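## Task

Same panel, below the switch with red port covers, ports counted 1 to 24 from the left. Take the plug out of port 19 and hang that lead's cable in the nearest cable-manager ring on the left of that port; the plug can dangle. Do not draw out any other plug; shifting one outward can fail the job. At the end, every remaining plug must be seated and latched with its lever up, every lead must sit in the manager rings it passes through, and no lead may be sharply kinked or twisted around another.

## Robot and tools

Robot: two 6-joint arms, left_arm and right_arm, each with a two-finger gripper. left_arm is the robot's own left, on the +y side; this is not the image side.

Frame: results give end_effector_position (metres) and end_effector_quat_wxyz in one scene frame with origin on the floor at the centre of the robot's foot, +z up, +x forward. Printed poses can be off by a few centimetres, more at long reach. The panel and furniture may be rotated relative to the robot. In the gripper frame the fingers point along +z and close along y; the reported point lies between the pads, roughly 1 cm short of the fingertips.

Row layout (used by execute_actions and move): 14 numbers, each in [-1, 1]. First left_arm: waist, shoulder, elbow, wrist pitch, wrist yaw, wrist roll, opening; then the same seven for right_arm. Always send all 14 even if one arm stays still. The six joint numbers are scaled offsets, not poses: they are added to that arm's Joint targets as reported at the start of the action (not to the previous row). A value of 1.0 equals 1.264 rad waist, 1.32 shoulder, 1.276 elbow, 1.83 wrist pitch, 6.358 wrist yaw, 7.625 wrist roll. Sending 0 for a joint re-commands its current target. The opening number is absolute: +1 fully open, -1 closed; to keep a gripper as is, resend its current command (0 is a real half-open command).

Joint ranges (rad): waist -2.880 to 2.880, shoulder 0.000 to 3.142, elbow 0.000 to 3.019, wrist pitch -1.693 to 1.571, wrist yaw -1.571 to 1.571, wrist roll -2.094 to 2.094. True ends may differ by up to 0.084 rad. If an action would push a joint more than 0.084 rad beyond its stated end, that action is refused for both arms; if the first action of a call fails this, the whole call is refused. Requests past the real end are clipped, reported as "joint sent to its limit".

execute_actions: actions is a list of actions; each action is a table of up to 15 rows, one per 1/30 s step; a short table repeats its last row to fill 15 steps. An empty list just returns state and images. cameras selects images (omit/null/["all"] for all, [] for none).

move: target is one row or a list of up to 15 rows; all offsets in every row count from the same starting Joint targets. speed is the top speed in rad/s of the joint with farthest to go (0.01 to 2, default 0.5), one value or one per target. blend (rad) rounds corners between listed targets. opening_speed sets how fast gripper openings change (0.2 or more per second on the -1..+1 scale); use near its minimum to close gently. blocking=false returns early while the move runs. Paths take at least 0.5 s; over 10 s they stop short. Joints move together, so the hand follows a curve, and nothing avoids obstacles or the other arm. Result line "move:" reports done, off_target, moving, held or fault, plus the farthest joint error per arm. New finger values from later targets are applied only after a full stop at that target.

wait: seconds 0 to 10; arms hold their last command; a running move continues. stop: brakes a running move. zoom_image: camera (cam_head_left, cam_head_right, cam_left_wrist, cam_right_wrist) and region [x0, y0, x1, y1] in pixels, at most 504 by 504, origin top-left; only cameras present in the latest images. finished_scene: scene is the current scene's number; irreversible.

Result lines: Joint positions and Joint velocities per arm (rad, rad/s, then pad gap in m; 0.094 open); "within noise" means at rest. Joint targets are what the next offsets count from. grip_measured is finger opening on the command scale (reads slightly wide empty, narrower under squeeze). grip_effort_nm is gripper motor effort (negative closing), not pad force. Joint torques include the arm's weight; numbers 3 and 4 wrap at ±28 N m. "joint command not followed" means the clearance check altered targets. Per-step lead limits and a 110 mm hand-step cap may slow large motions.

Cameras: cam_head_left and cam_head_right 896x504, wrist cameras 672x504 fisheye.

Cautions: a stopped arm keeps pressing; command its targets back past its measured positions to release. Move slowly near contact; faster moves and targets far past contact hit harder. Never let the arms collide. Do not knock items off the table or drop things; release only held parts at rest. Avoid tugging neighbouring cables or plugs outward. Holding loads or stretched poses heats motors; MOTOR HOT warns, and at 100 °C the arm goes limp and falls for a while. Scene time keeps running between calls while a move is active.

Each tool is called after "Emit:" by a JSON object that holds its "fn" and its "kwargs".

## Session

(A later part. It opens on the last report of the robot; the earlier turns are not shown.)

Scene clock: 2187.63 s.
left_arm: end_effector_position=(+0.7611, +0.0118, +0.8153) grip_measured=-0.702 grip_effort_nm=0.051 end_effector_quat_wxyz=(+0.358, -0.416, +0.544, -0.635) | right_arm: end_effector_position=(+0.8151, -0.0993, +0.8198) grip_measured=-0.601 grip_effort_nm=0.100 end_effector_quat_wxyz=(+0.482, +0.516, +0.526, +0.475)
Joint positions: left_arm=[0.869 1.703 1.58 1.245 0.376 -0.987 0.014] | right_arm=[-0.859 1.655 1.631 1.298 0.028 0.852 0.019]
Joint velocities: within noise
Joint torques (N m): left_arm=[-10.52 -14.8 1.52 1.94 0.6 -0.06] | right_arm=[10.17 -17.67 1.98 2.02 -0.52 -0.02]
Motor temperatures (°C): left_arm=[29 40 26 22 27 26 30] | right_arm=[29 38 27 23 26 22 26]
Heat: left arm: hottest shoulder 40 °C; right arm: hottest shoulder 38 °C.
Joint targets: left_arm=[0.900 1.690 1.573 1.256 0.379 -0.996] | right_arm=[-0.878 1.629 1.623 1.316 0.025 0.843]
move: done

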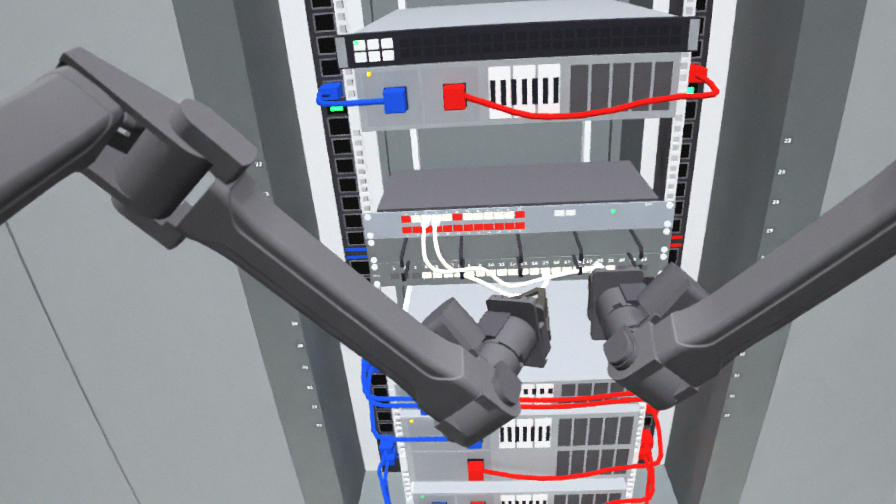

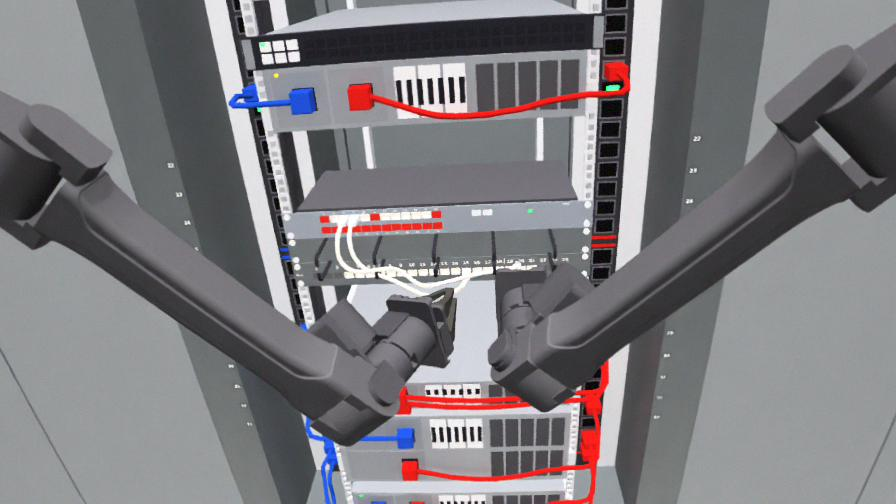

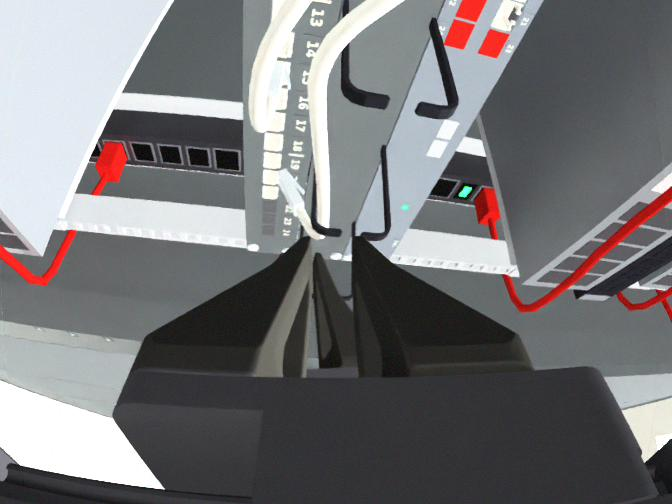

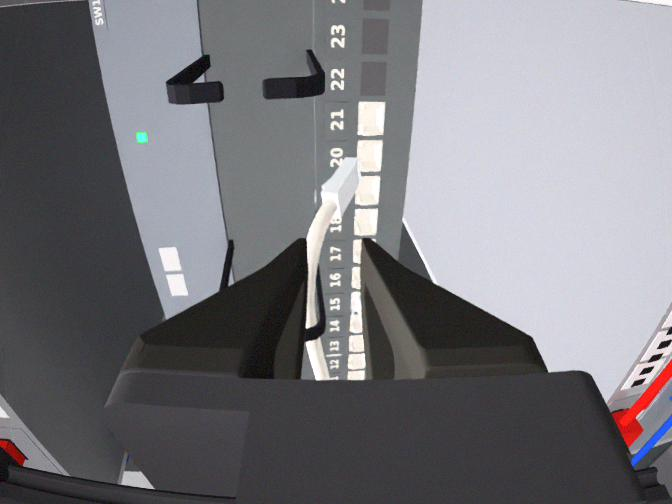

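Emit:
{"fn": "move", "kwargs": {"target": [[0,0,0,0,0,0,-0.7,-0.004,-0.02,-0.12,0.068,0,0,-0.6]], "speed": 0.12}}

Emit:
{"fn": "zoom_image", "kwargs": {"camera": "cam_head_left", "region": [540, 240, 620, 300]}}

Emit:
{"fn": "zoom_image", "kwargs": {"camera": "cam_right_wrist", "region": [240, 100, 420, 300]}}

Scene clock: 2197.27 s.
left_arm: end_effector_position=(+0.7611, +0.0118, +0.8153) grip_measured=-0.702 grip_effort_nm=0.051 end_effector_quat_wxyz=(+0.358, -0.416, +0.544, -0.635) | right_arm: end_effector_position=(+0.7675, -0.1018, +0.8219) grip_measured=-0.601 grip_effort_nm=0.105 end_effector_quat_wxyz=(+0.482, +0.515, +0.527, +0.474)
Joint positions: left_arm=[0.869 1.703 1.58 1.245 0.376 -0.987 0.014] | right_arm=[-0.862 1.627 1.478 1.423 0.028 0.852 0.019]
Joint velocities: within noise
Joint torques (N m): left_arm=[-10.52 -14.86 1.59 1.88 0.59 -0.07] | right_arm=[9.64 -16.67 1.17 2 -0.51 0.01]
Motor temperatures (°C): left_arm=[29 40 26 22 27 26 30] | right_arm=[29 38 26 23 26 22 25]
Heat: left arm: hottest shoulder 40 °C; right arm: hottest shoulder 38 °C.
Joint targets: left_arm=[0.900 1.690 1.573 1.256 0.379 -0.996] | right_arm=[-0.883 1.602 1.470 1.440 0.025 0.843]
move: done

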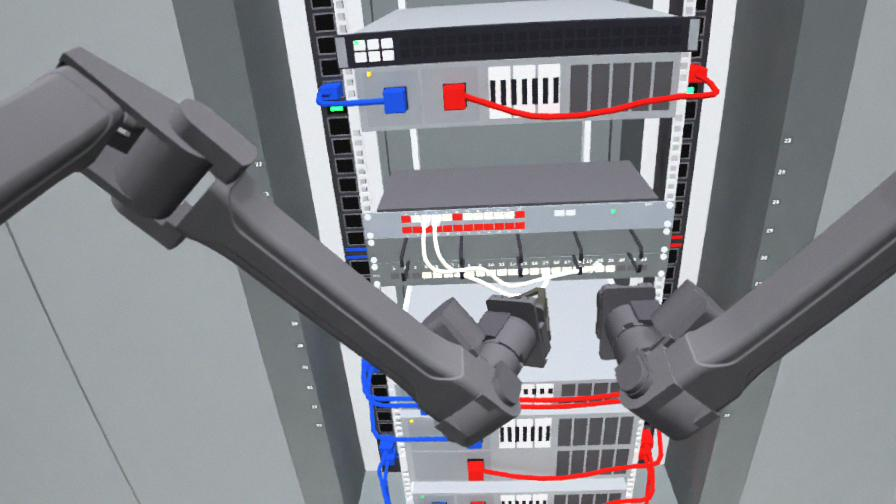

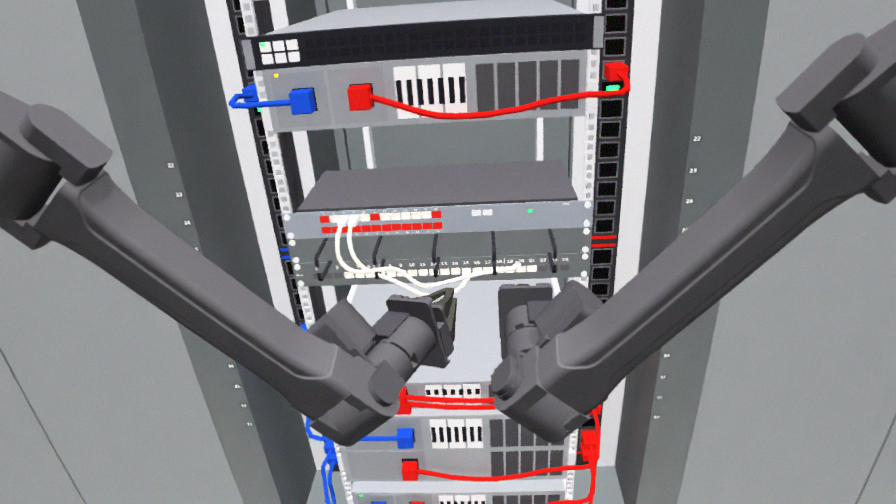

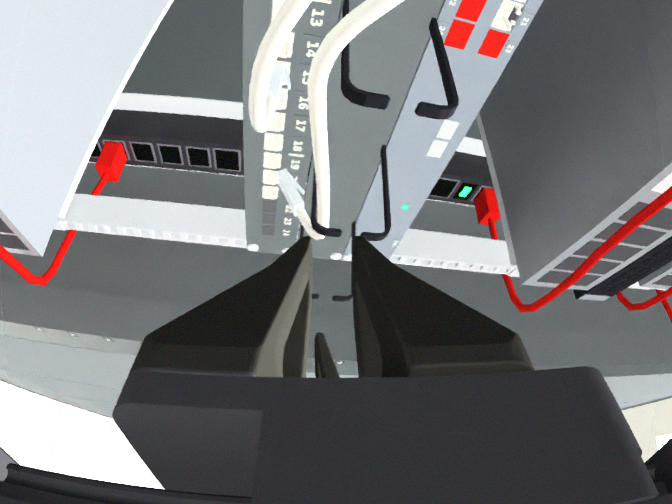

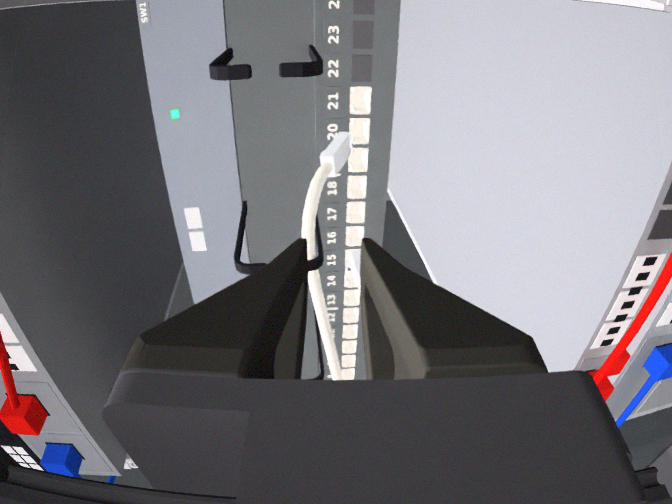

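Scaled by 6.300 from the camera's 896x504 image, which has a finer 1280x720 frame.

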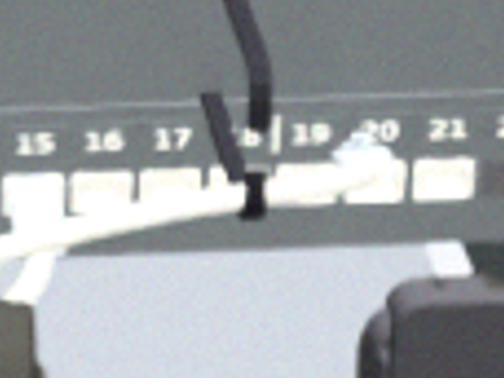

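Scaled by 2.520 from the camera's 672x504 image, which has a finer 960x720 frame.

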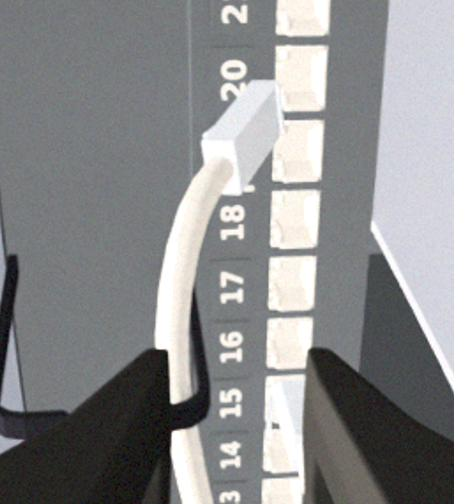

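Emit:
{"fn": "move", "kwargs": {"target": [[0,-0.0265,-0.149,0.085,0,0,-0.7,-0.0,-0.02,-0.12,0.068,0,0,-0.6]], "speed": 0.15}}

Emit:
{"fn": "zoom_image", "kwargs": {"camera": "cam_left_wrist", "region": [200, 0, 420, 260]}}

Scene clock: 2207.87 s.
left_arm: end_effector_position=(+0.7023, +0.0177, +0.8246) grip_measured=-0.702 grip_effort_nm=0.051 end_effector_quat_wxyz=(+0.357, -0.416, +0.544, -0.635) | right_arm: end_effector_position=(+0.7193, -0.1064, +0.8290) grip_measured=-0.601 grip_effort_nm=0.105 end_effector_quat_wxyz=(+0.481, +0.515, +0.529, +0.473)
Joint positions: left_arm=[0.869 1.669 1.39 1.399 0.376 -0.987 0.014] | right_arm=[-0.862 1.6 1.324 1.543 0.028 0.852 0.019]
Joint velocities: within noise
Joint torques (N m): left_arm=[-10.05 -13.92 0.54 2 0.59 -0.06] | right_arm=[9.35 -15.27 0.29 2.07 -0.51 0]
Motor temperatures (°C): left_arm=[29 40 25 22 28 26 30] | right_arm=[29 38 26 23 26 22 25]
Heat: left arm: hottest shoulder 40 °C; right arm: hottest shoulder 38 °C.
Joint targets: left_arm=[0.900 1.655 1.383 1.411 0.379 -0.996] | right_arm=[-0.883 1.576 1.317 1.561 0.025 0.843]
joint sent to its limit (right arm) — joint 4 (wrist pitch), upper limit.
move: done

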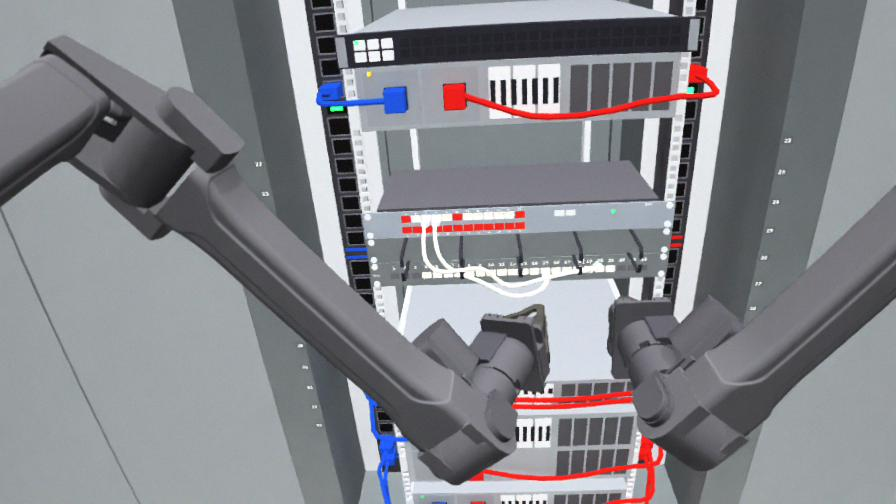

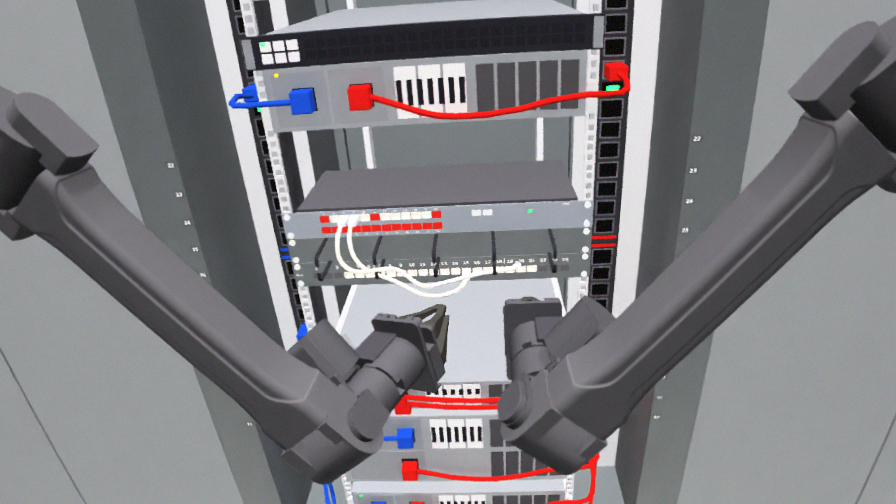

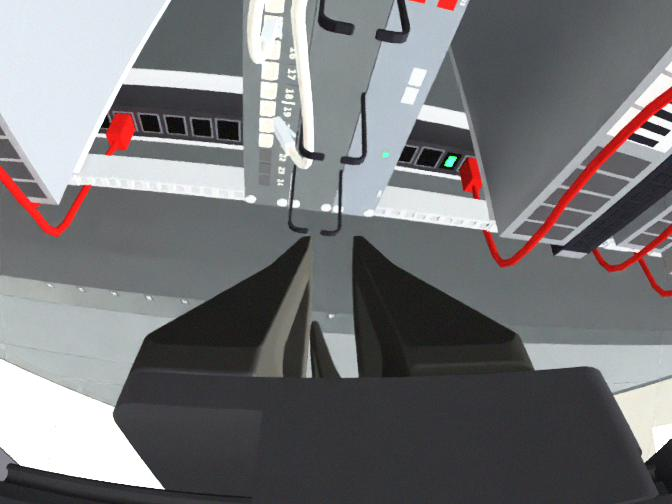

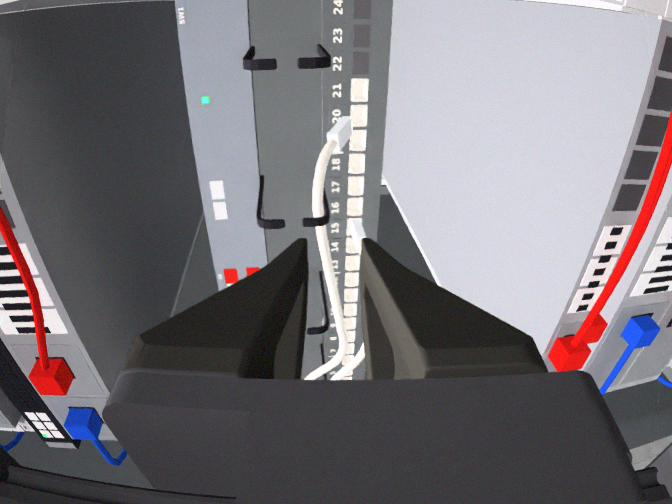

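Scaled by 1.938 from the camera's 672x504 image, which has a finer 960x720 frame.

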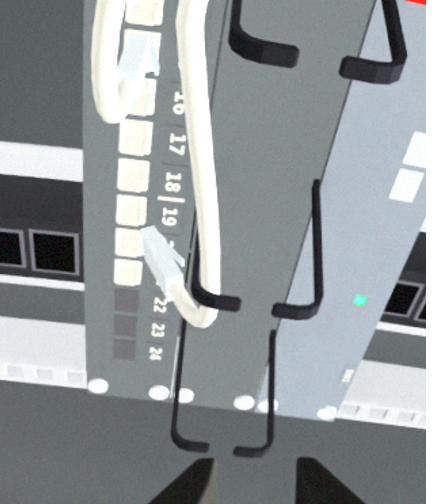

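Emit:
{"fn": "move", "kwargs": {"target": [[0,-0.0265,-0.149,0.085,0,0,-0.7,-0.0411,-0.231,-0.098,-0.304,-0.125,-0.194,-0.6]], "speed": 0.4}}

Emit:
{"fn": "zoom_image", "kwargs": {"camera": "cam_right_wrist", "region": [200, 0, 500, 260]}}

Emit:
{"fn": "zoom_image", "kwargs": {"camera": "cam_head_left", "region": [400, 210, 620, 320]}}

Emit:
{"fn": "zoom_image", "kwargs": {"camera": "cam_head_left", "region": [540, 240, 620, 300]}}

Emit:
{"fn": "zoom_image", "kwargs": {"camera": "cam_head_right", "region": [450, 240, 560, 300]}}

Scene clock: 2227.27 s.
left_arm: end_effector_position=(+0.6445, +0.0306, +0.8416) grip_measured=-0.702 grip_effort_nm=0.051 end_effector_quat_wxyz=(+0.358, -0.416, +0.544, -0.634) | right_arm: end_effector_position=(+0.7072, -0.0638, +0.9307) grip_measured=-0.601 grip_effort_nm=0.100 end_effector_quat_wxyz=(+0.681, -0.213, +0.609, +0.345)
Joint positions: left_arm=[0.87 1.634 1.2 1.555 0.376 -0.987 0.014] | right_arm=[-0.916 1.293 1.2 1.014 -0.766 -0.621 0.019]
Joint velocities: within noise
Joint torques (N m): left_arm=[-9.35 -12.51 -0.55 2 0.6 -0.06] | right_arm=[6.95 -16.32 1.39 0.85 -0.55 0.01]
Motor temperatures (°C): left_arm=[29 38 25 22 28 26 29] | right_arm=[29 39 26 23 26 22 25]
Heat: left arm: hottest shoulder 38 °C; right arm: hottest shoulder 39 °C.
Joint targets: left_arm=[0.900 1.620 1.192 1.567 0.379 -0.996] | right_arm=[-0.935 1.271 1.192 1.004 -0.769 -0.636]
move: done

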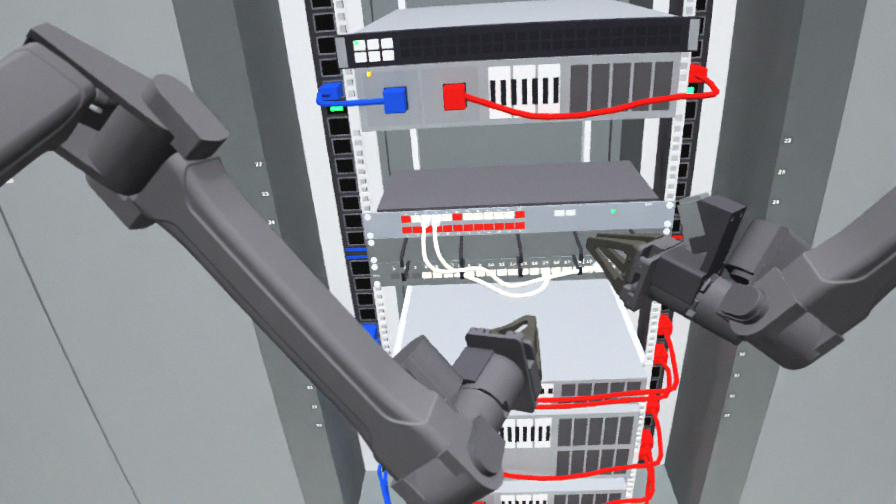

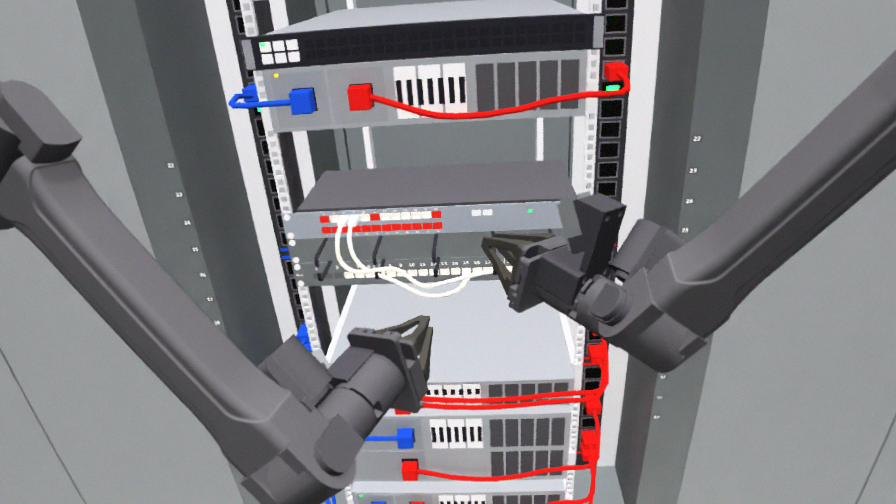

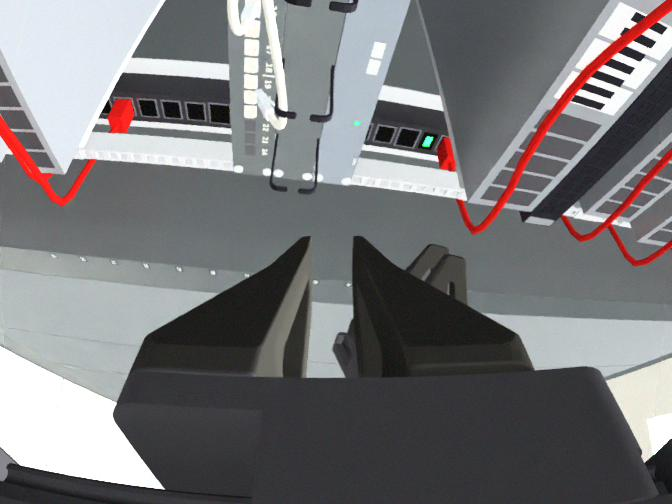

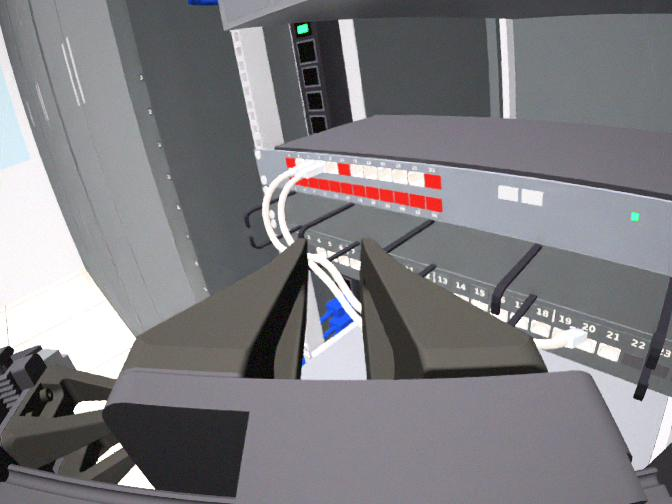

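Scaled by 1.680 from the camera's 672x504 image, which has a finer 960x720 frame.

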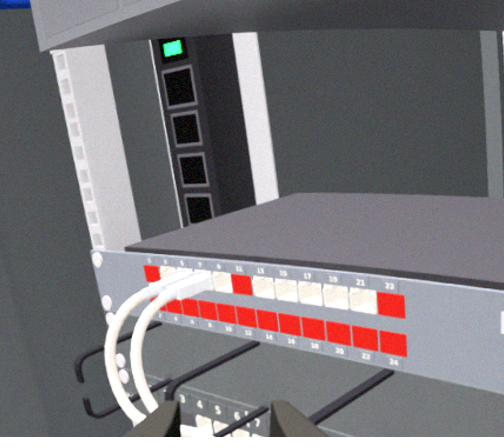

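Scaled by 2.291 from the camera's 896x504 image, which has a finer 1280x720 frame.

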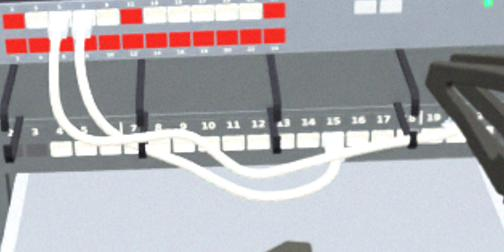

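Scaled by 6.300 from the camera's 896x504 image, which has a finer 1280x720 frame.

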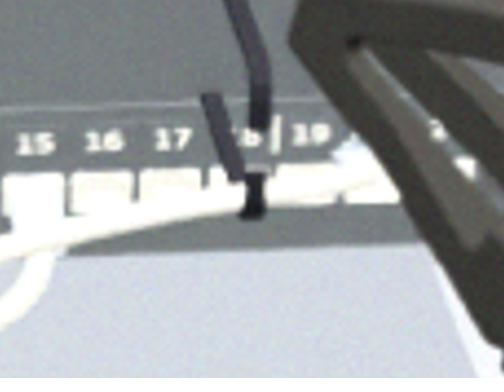

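Scaled by 4.582 from the camera's 896x504 image, which has a finer 1280x720 frame.

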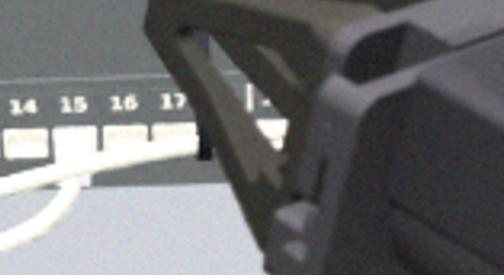

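Emit:
{"fn": "zoom_image", "kwargs": {"camera": "cam_head_left", "region": [410, 210, 500, 300]}}

Emit:
{"fn": "zoom_image", "kwargs": {"camera": "cam_head_left", "region": [460, 240, 560, 300]}}

Emit:
{"fn": "zoom_image", "kwargs": {"camera": "cam_head_right", "region": [330, 210, 430, 300]}}

Emit:
{"fn": "zoom_image", "kwargs": {"camera": "cam_right_wrist", "region": [240, 150, 400, 330]}}

Emit:
{"fn": "zoom_image", "kwargs": {"camera": "cam_right_wrist", "region": [440, 230, 660, 400]}}

Scaled by 5.600 from the camera's 896x504 image, which has a finer 1280x720 frame.

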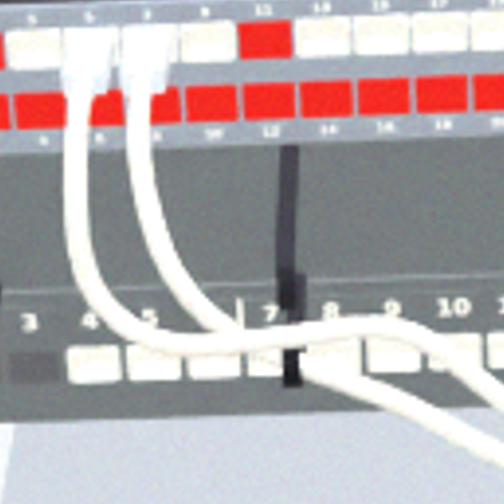

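Scaled by 5.040 from the camera's 896x504 image, which has a finer 1280x720 frame.

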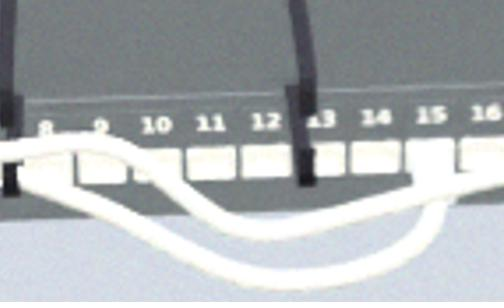

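Scaled by 5.040 from the camera's 896x504 image, which has a finer 1280x720 frame.

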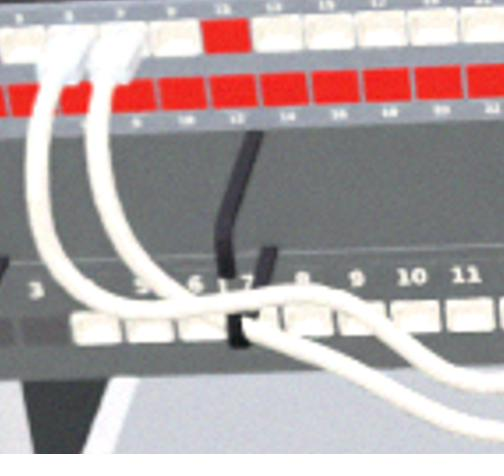

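Scaled by 2.800 from the camera's 672x504 image, which has a finer 960x720 frame.

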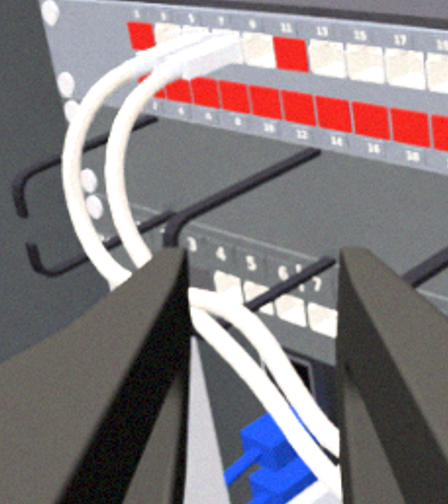

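Scaled by 2.291 from the camera's 672x504 image, which has a finer 960x720 frame.

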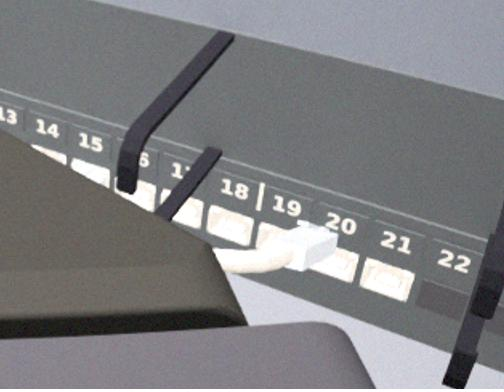

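Emit:
{"fn": "move", "kwargs": {"target": [[0,0,0,0,0,0,-0.7,-0.1646,0,0,0,0,0,-0.6]], "speed": 0.4}}

Emit:
{"fn": "zoom_image", "kwargs": {"camera": "cam_right_wrist", "region": [340, 100, 560, 360]}}

Emit:
{"fn": "zoom_image", "kwargs": {"camera": "cam_head_right", "region": [450, 240, 560, 300]}}

Scene clock: 2268.07 s.
left_arm: end_effector_position=(+0.6443, +0.0309, +0.8416) grip_measured=-0.702 grip_effort_nm=0.051 end_effector_quat_wxyz=(+0.359, -0.416, +0.544, -0.634) | right_arm: end_effector_position=(+0.7063, -0.1397, +0.8563) grip_measured=-0.601 grip_effort_nm=0.100 end_effector_quat_wxyz=(+0.651, -0.267, +0.657, +0.271)
Joint positions: left_arm=[0.871 1.634 1.2 1.556 0.376 -0.987 0.014] | right_arm=[-1.13 1.293 1.2 1.014 -0.767 -0.623 0.019]
Joint velocities: within noise
Joint torques (N m): left_arm=[-9.41 -12.63 -0.5 1.87 0.59 -0.06] | right_arm=[5.48 -18.43 1.37 1.07 -0.47 0.04]
Motor temperatures (°C): left_arm=[28 39 25 22 28 26 29] | right_arm=[29 38 25 23 26 21 25]
Heat: left arm: hottest shoulder 39 °C; right arm: hottest shoulder 38 °C.
Joint targets: left_arm=[0.900 1.620 1.193 1.567 0.379 -0.996] | right_arm=[-1.143 1.271 1.192 1.005 -0.769 -0.636]
move: done

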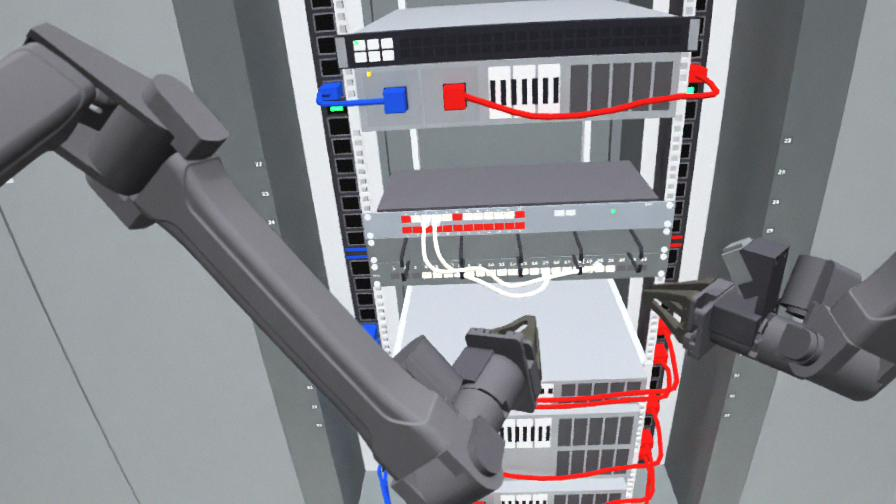

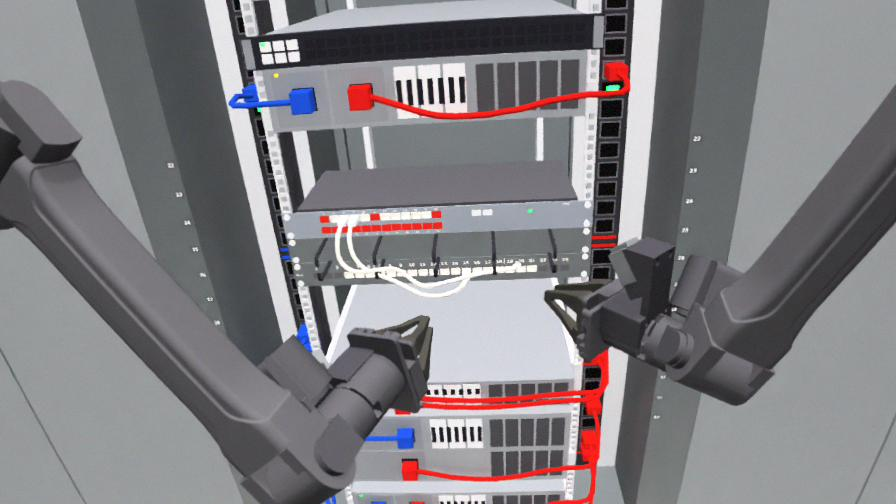

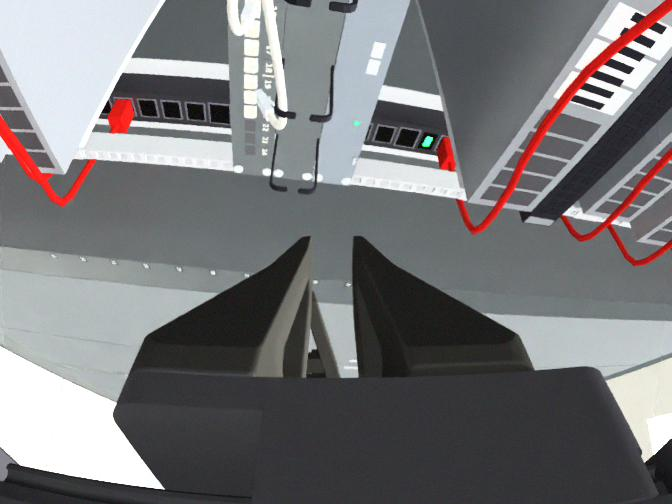

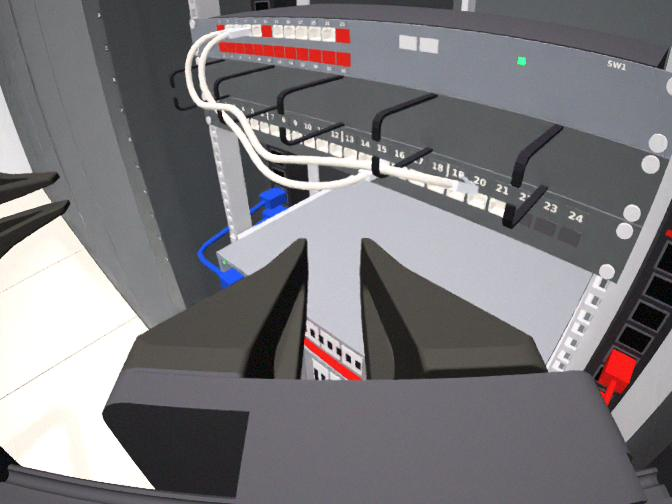

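Scaled by 1.938 from the camera's 672x504 image, which has a finer 960x720 frame.

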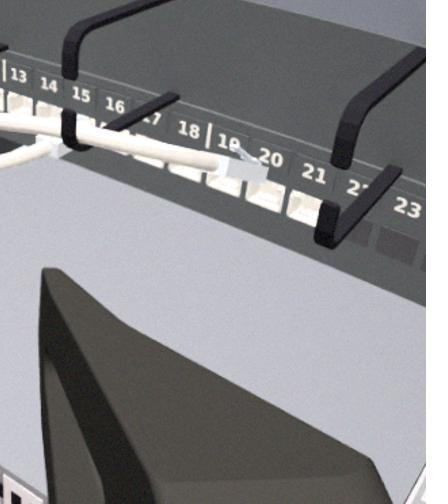

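Scaled by 4.582 from the camera's 896x504 image, which has a finer 1280x720 frame.

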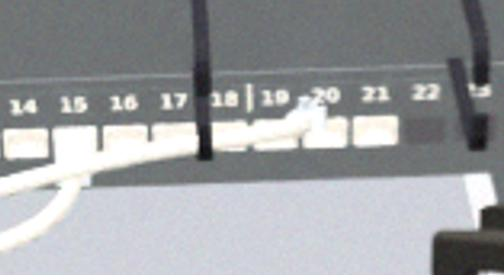

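Emit:
{"fn": "zoom_image", "kwargs": {"camera": "cam_right_wrist", "region": [170, 40, 300, 180]}}

Emit:
{"fn": "zoom_image", "kwargs": {"camera": "cam_right_wrist", "region": [210, 90, 290, 150]}}

Emit:
{"fn": "zoom_image", "kwargs": {"camera": "cam_head_left", "region": [440, 250, 490, 290]}}

Emit:
{"fn": "zoom_image", "kwargs": {"camera": "cam_head_right", "region": [355, 250, 405, 290]}}

Scaled by 3.600 from the camera's 672x504 image, which has a finer 960x720 frame.

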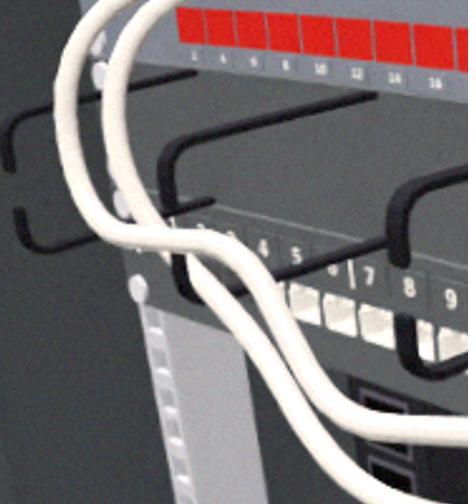

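Scaled by 6.300 from the camera's 672x504 image, which has a finer 960x720 frame.

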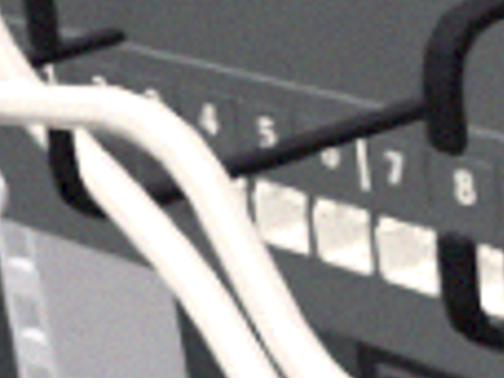

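Scaled by 10.080 from the camera's 896x504 image, which has a finer 1280x720 frame.

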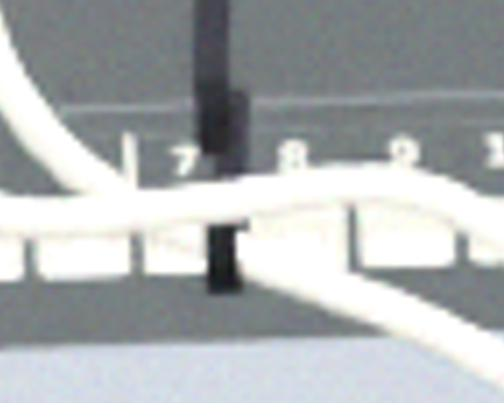

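Scaled by 10.080 from the camera's 896x504 image, which has a finer 1280x720 frame.

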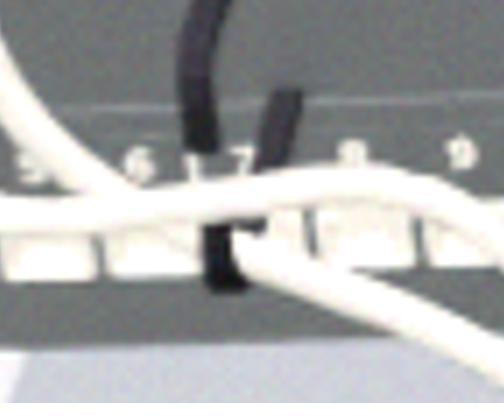

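Emit:
{"fn": "move", "kwargs": {"target": [[0.178,-0.0909,-0.0141,-0.0093,0.0156,-0.0294,-0.7,0,0,0,0,0,0,-0.6]], "speed": 0.3}}

Scene clock: 2352.77 s.
left_arm: end_effector_position=(+0.6779, +0.1523, +0.8234) grip_measured=-0.702 grip_effort_nm=0.056 end_effector_quat_wxyz=(+0.367, -0.407, +0.546, -0.634) | right_arm: end_effector_position=(+0.7063, -0.1397, +0.8563) grip_measured=-0.601 grip_effort_nm=0.105 end_effector_quat_wxyz=(+0.651, -0.267, +0.657, +0.271)
Joint positions: left_arm=[1.106 1.509 1.183 1.556 0.475 -1.207 0.014] | right_arm=[-1.13 1.293 1.2 1.014 -0.767 -0.623 0.019]
Joint velocities: within noise
Joint torques (N m): left_arm=[-6.59 -14.74 -0.03 1.44 0.48 -0.1] | right_arm=[5.42 -18.67 1.35 0.92 -0.48 0.06]
Motor temperatures (°C): left_arm=[28 38 25 22 28 26 28] | right_arm=[28 39 25 23 26 21 24]
Heat: left arm: hottest shoulder 38 °C; right arm: hottest shoulder 39 °C.
Joint targets: left_arm=[1.125 1.500 1.175 1.550 0.478 -1.221] | right_arm=[-1.143 1.271 1.192 1.005 -0.769 -0.636]
move: done

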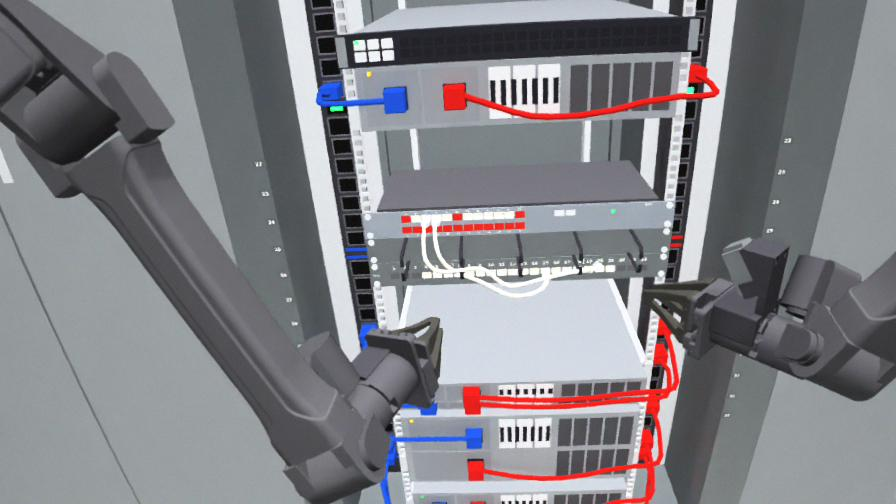

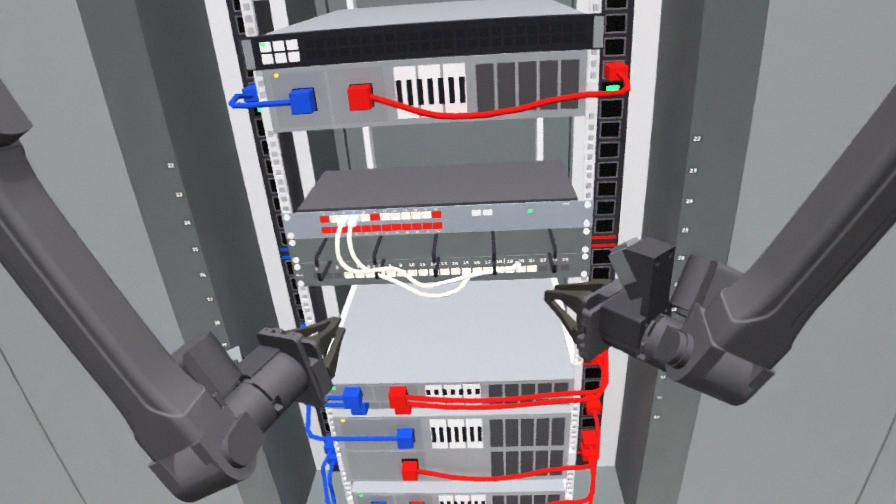

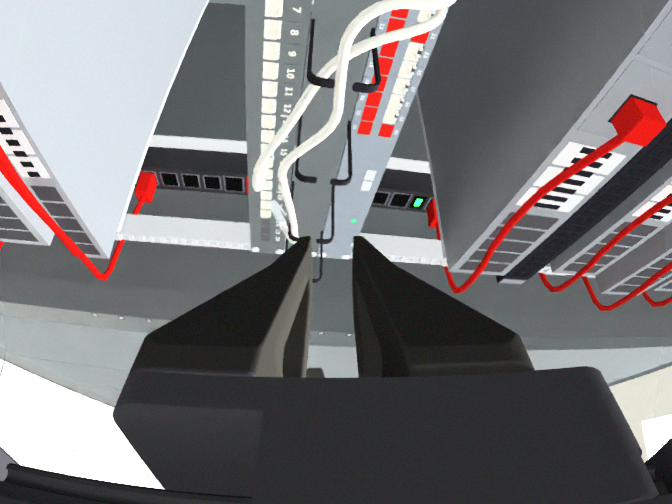

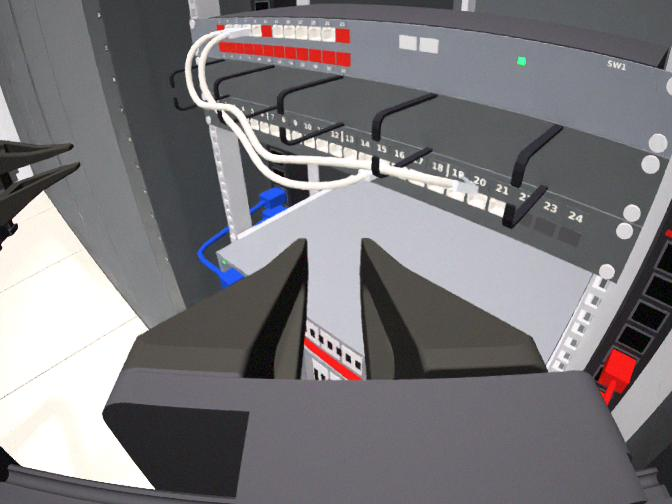

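Emit:
{"fn": "zoom_image", "kwargs": {"camera": "cam_left_wrist", "region": [240, 0, 460, 120]}}

Emit:
{"fn": "zoom_image", "kwargs": {"camera": "cam_left_wrist", "region": [290, 40, 400, 110]}}

Emit:
{"fn": "zoom_image", "kwargs": {"camera": "cam_left_wrist", "region": [240, 130, 340, 260]}}

Scaled by 2.291 from the camera's 672x504 image, which has a finer 960x720 frame.

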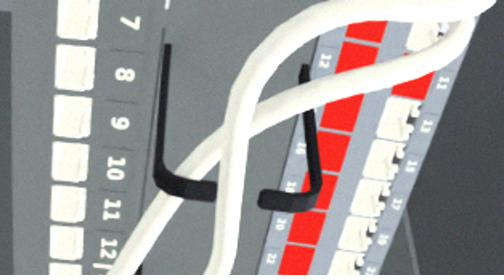

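Scaled by 4.582 from the camera's 672x504 image, which has a finer 960x720 frame.

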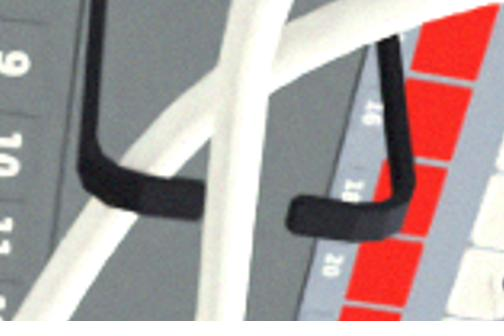

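Scaled by 3.877 from the camera's 672x504 image, which has a finer 960x720 frame.

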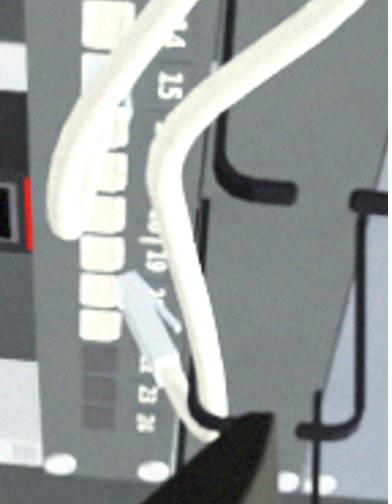

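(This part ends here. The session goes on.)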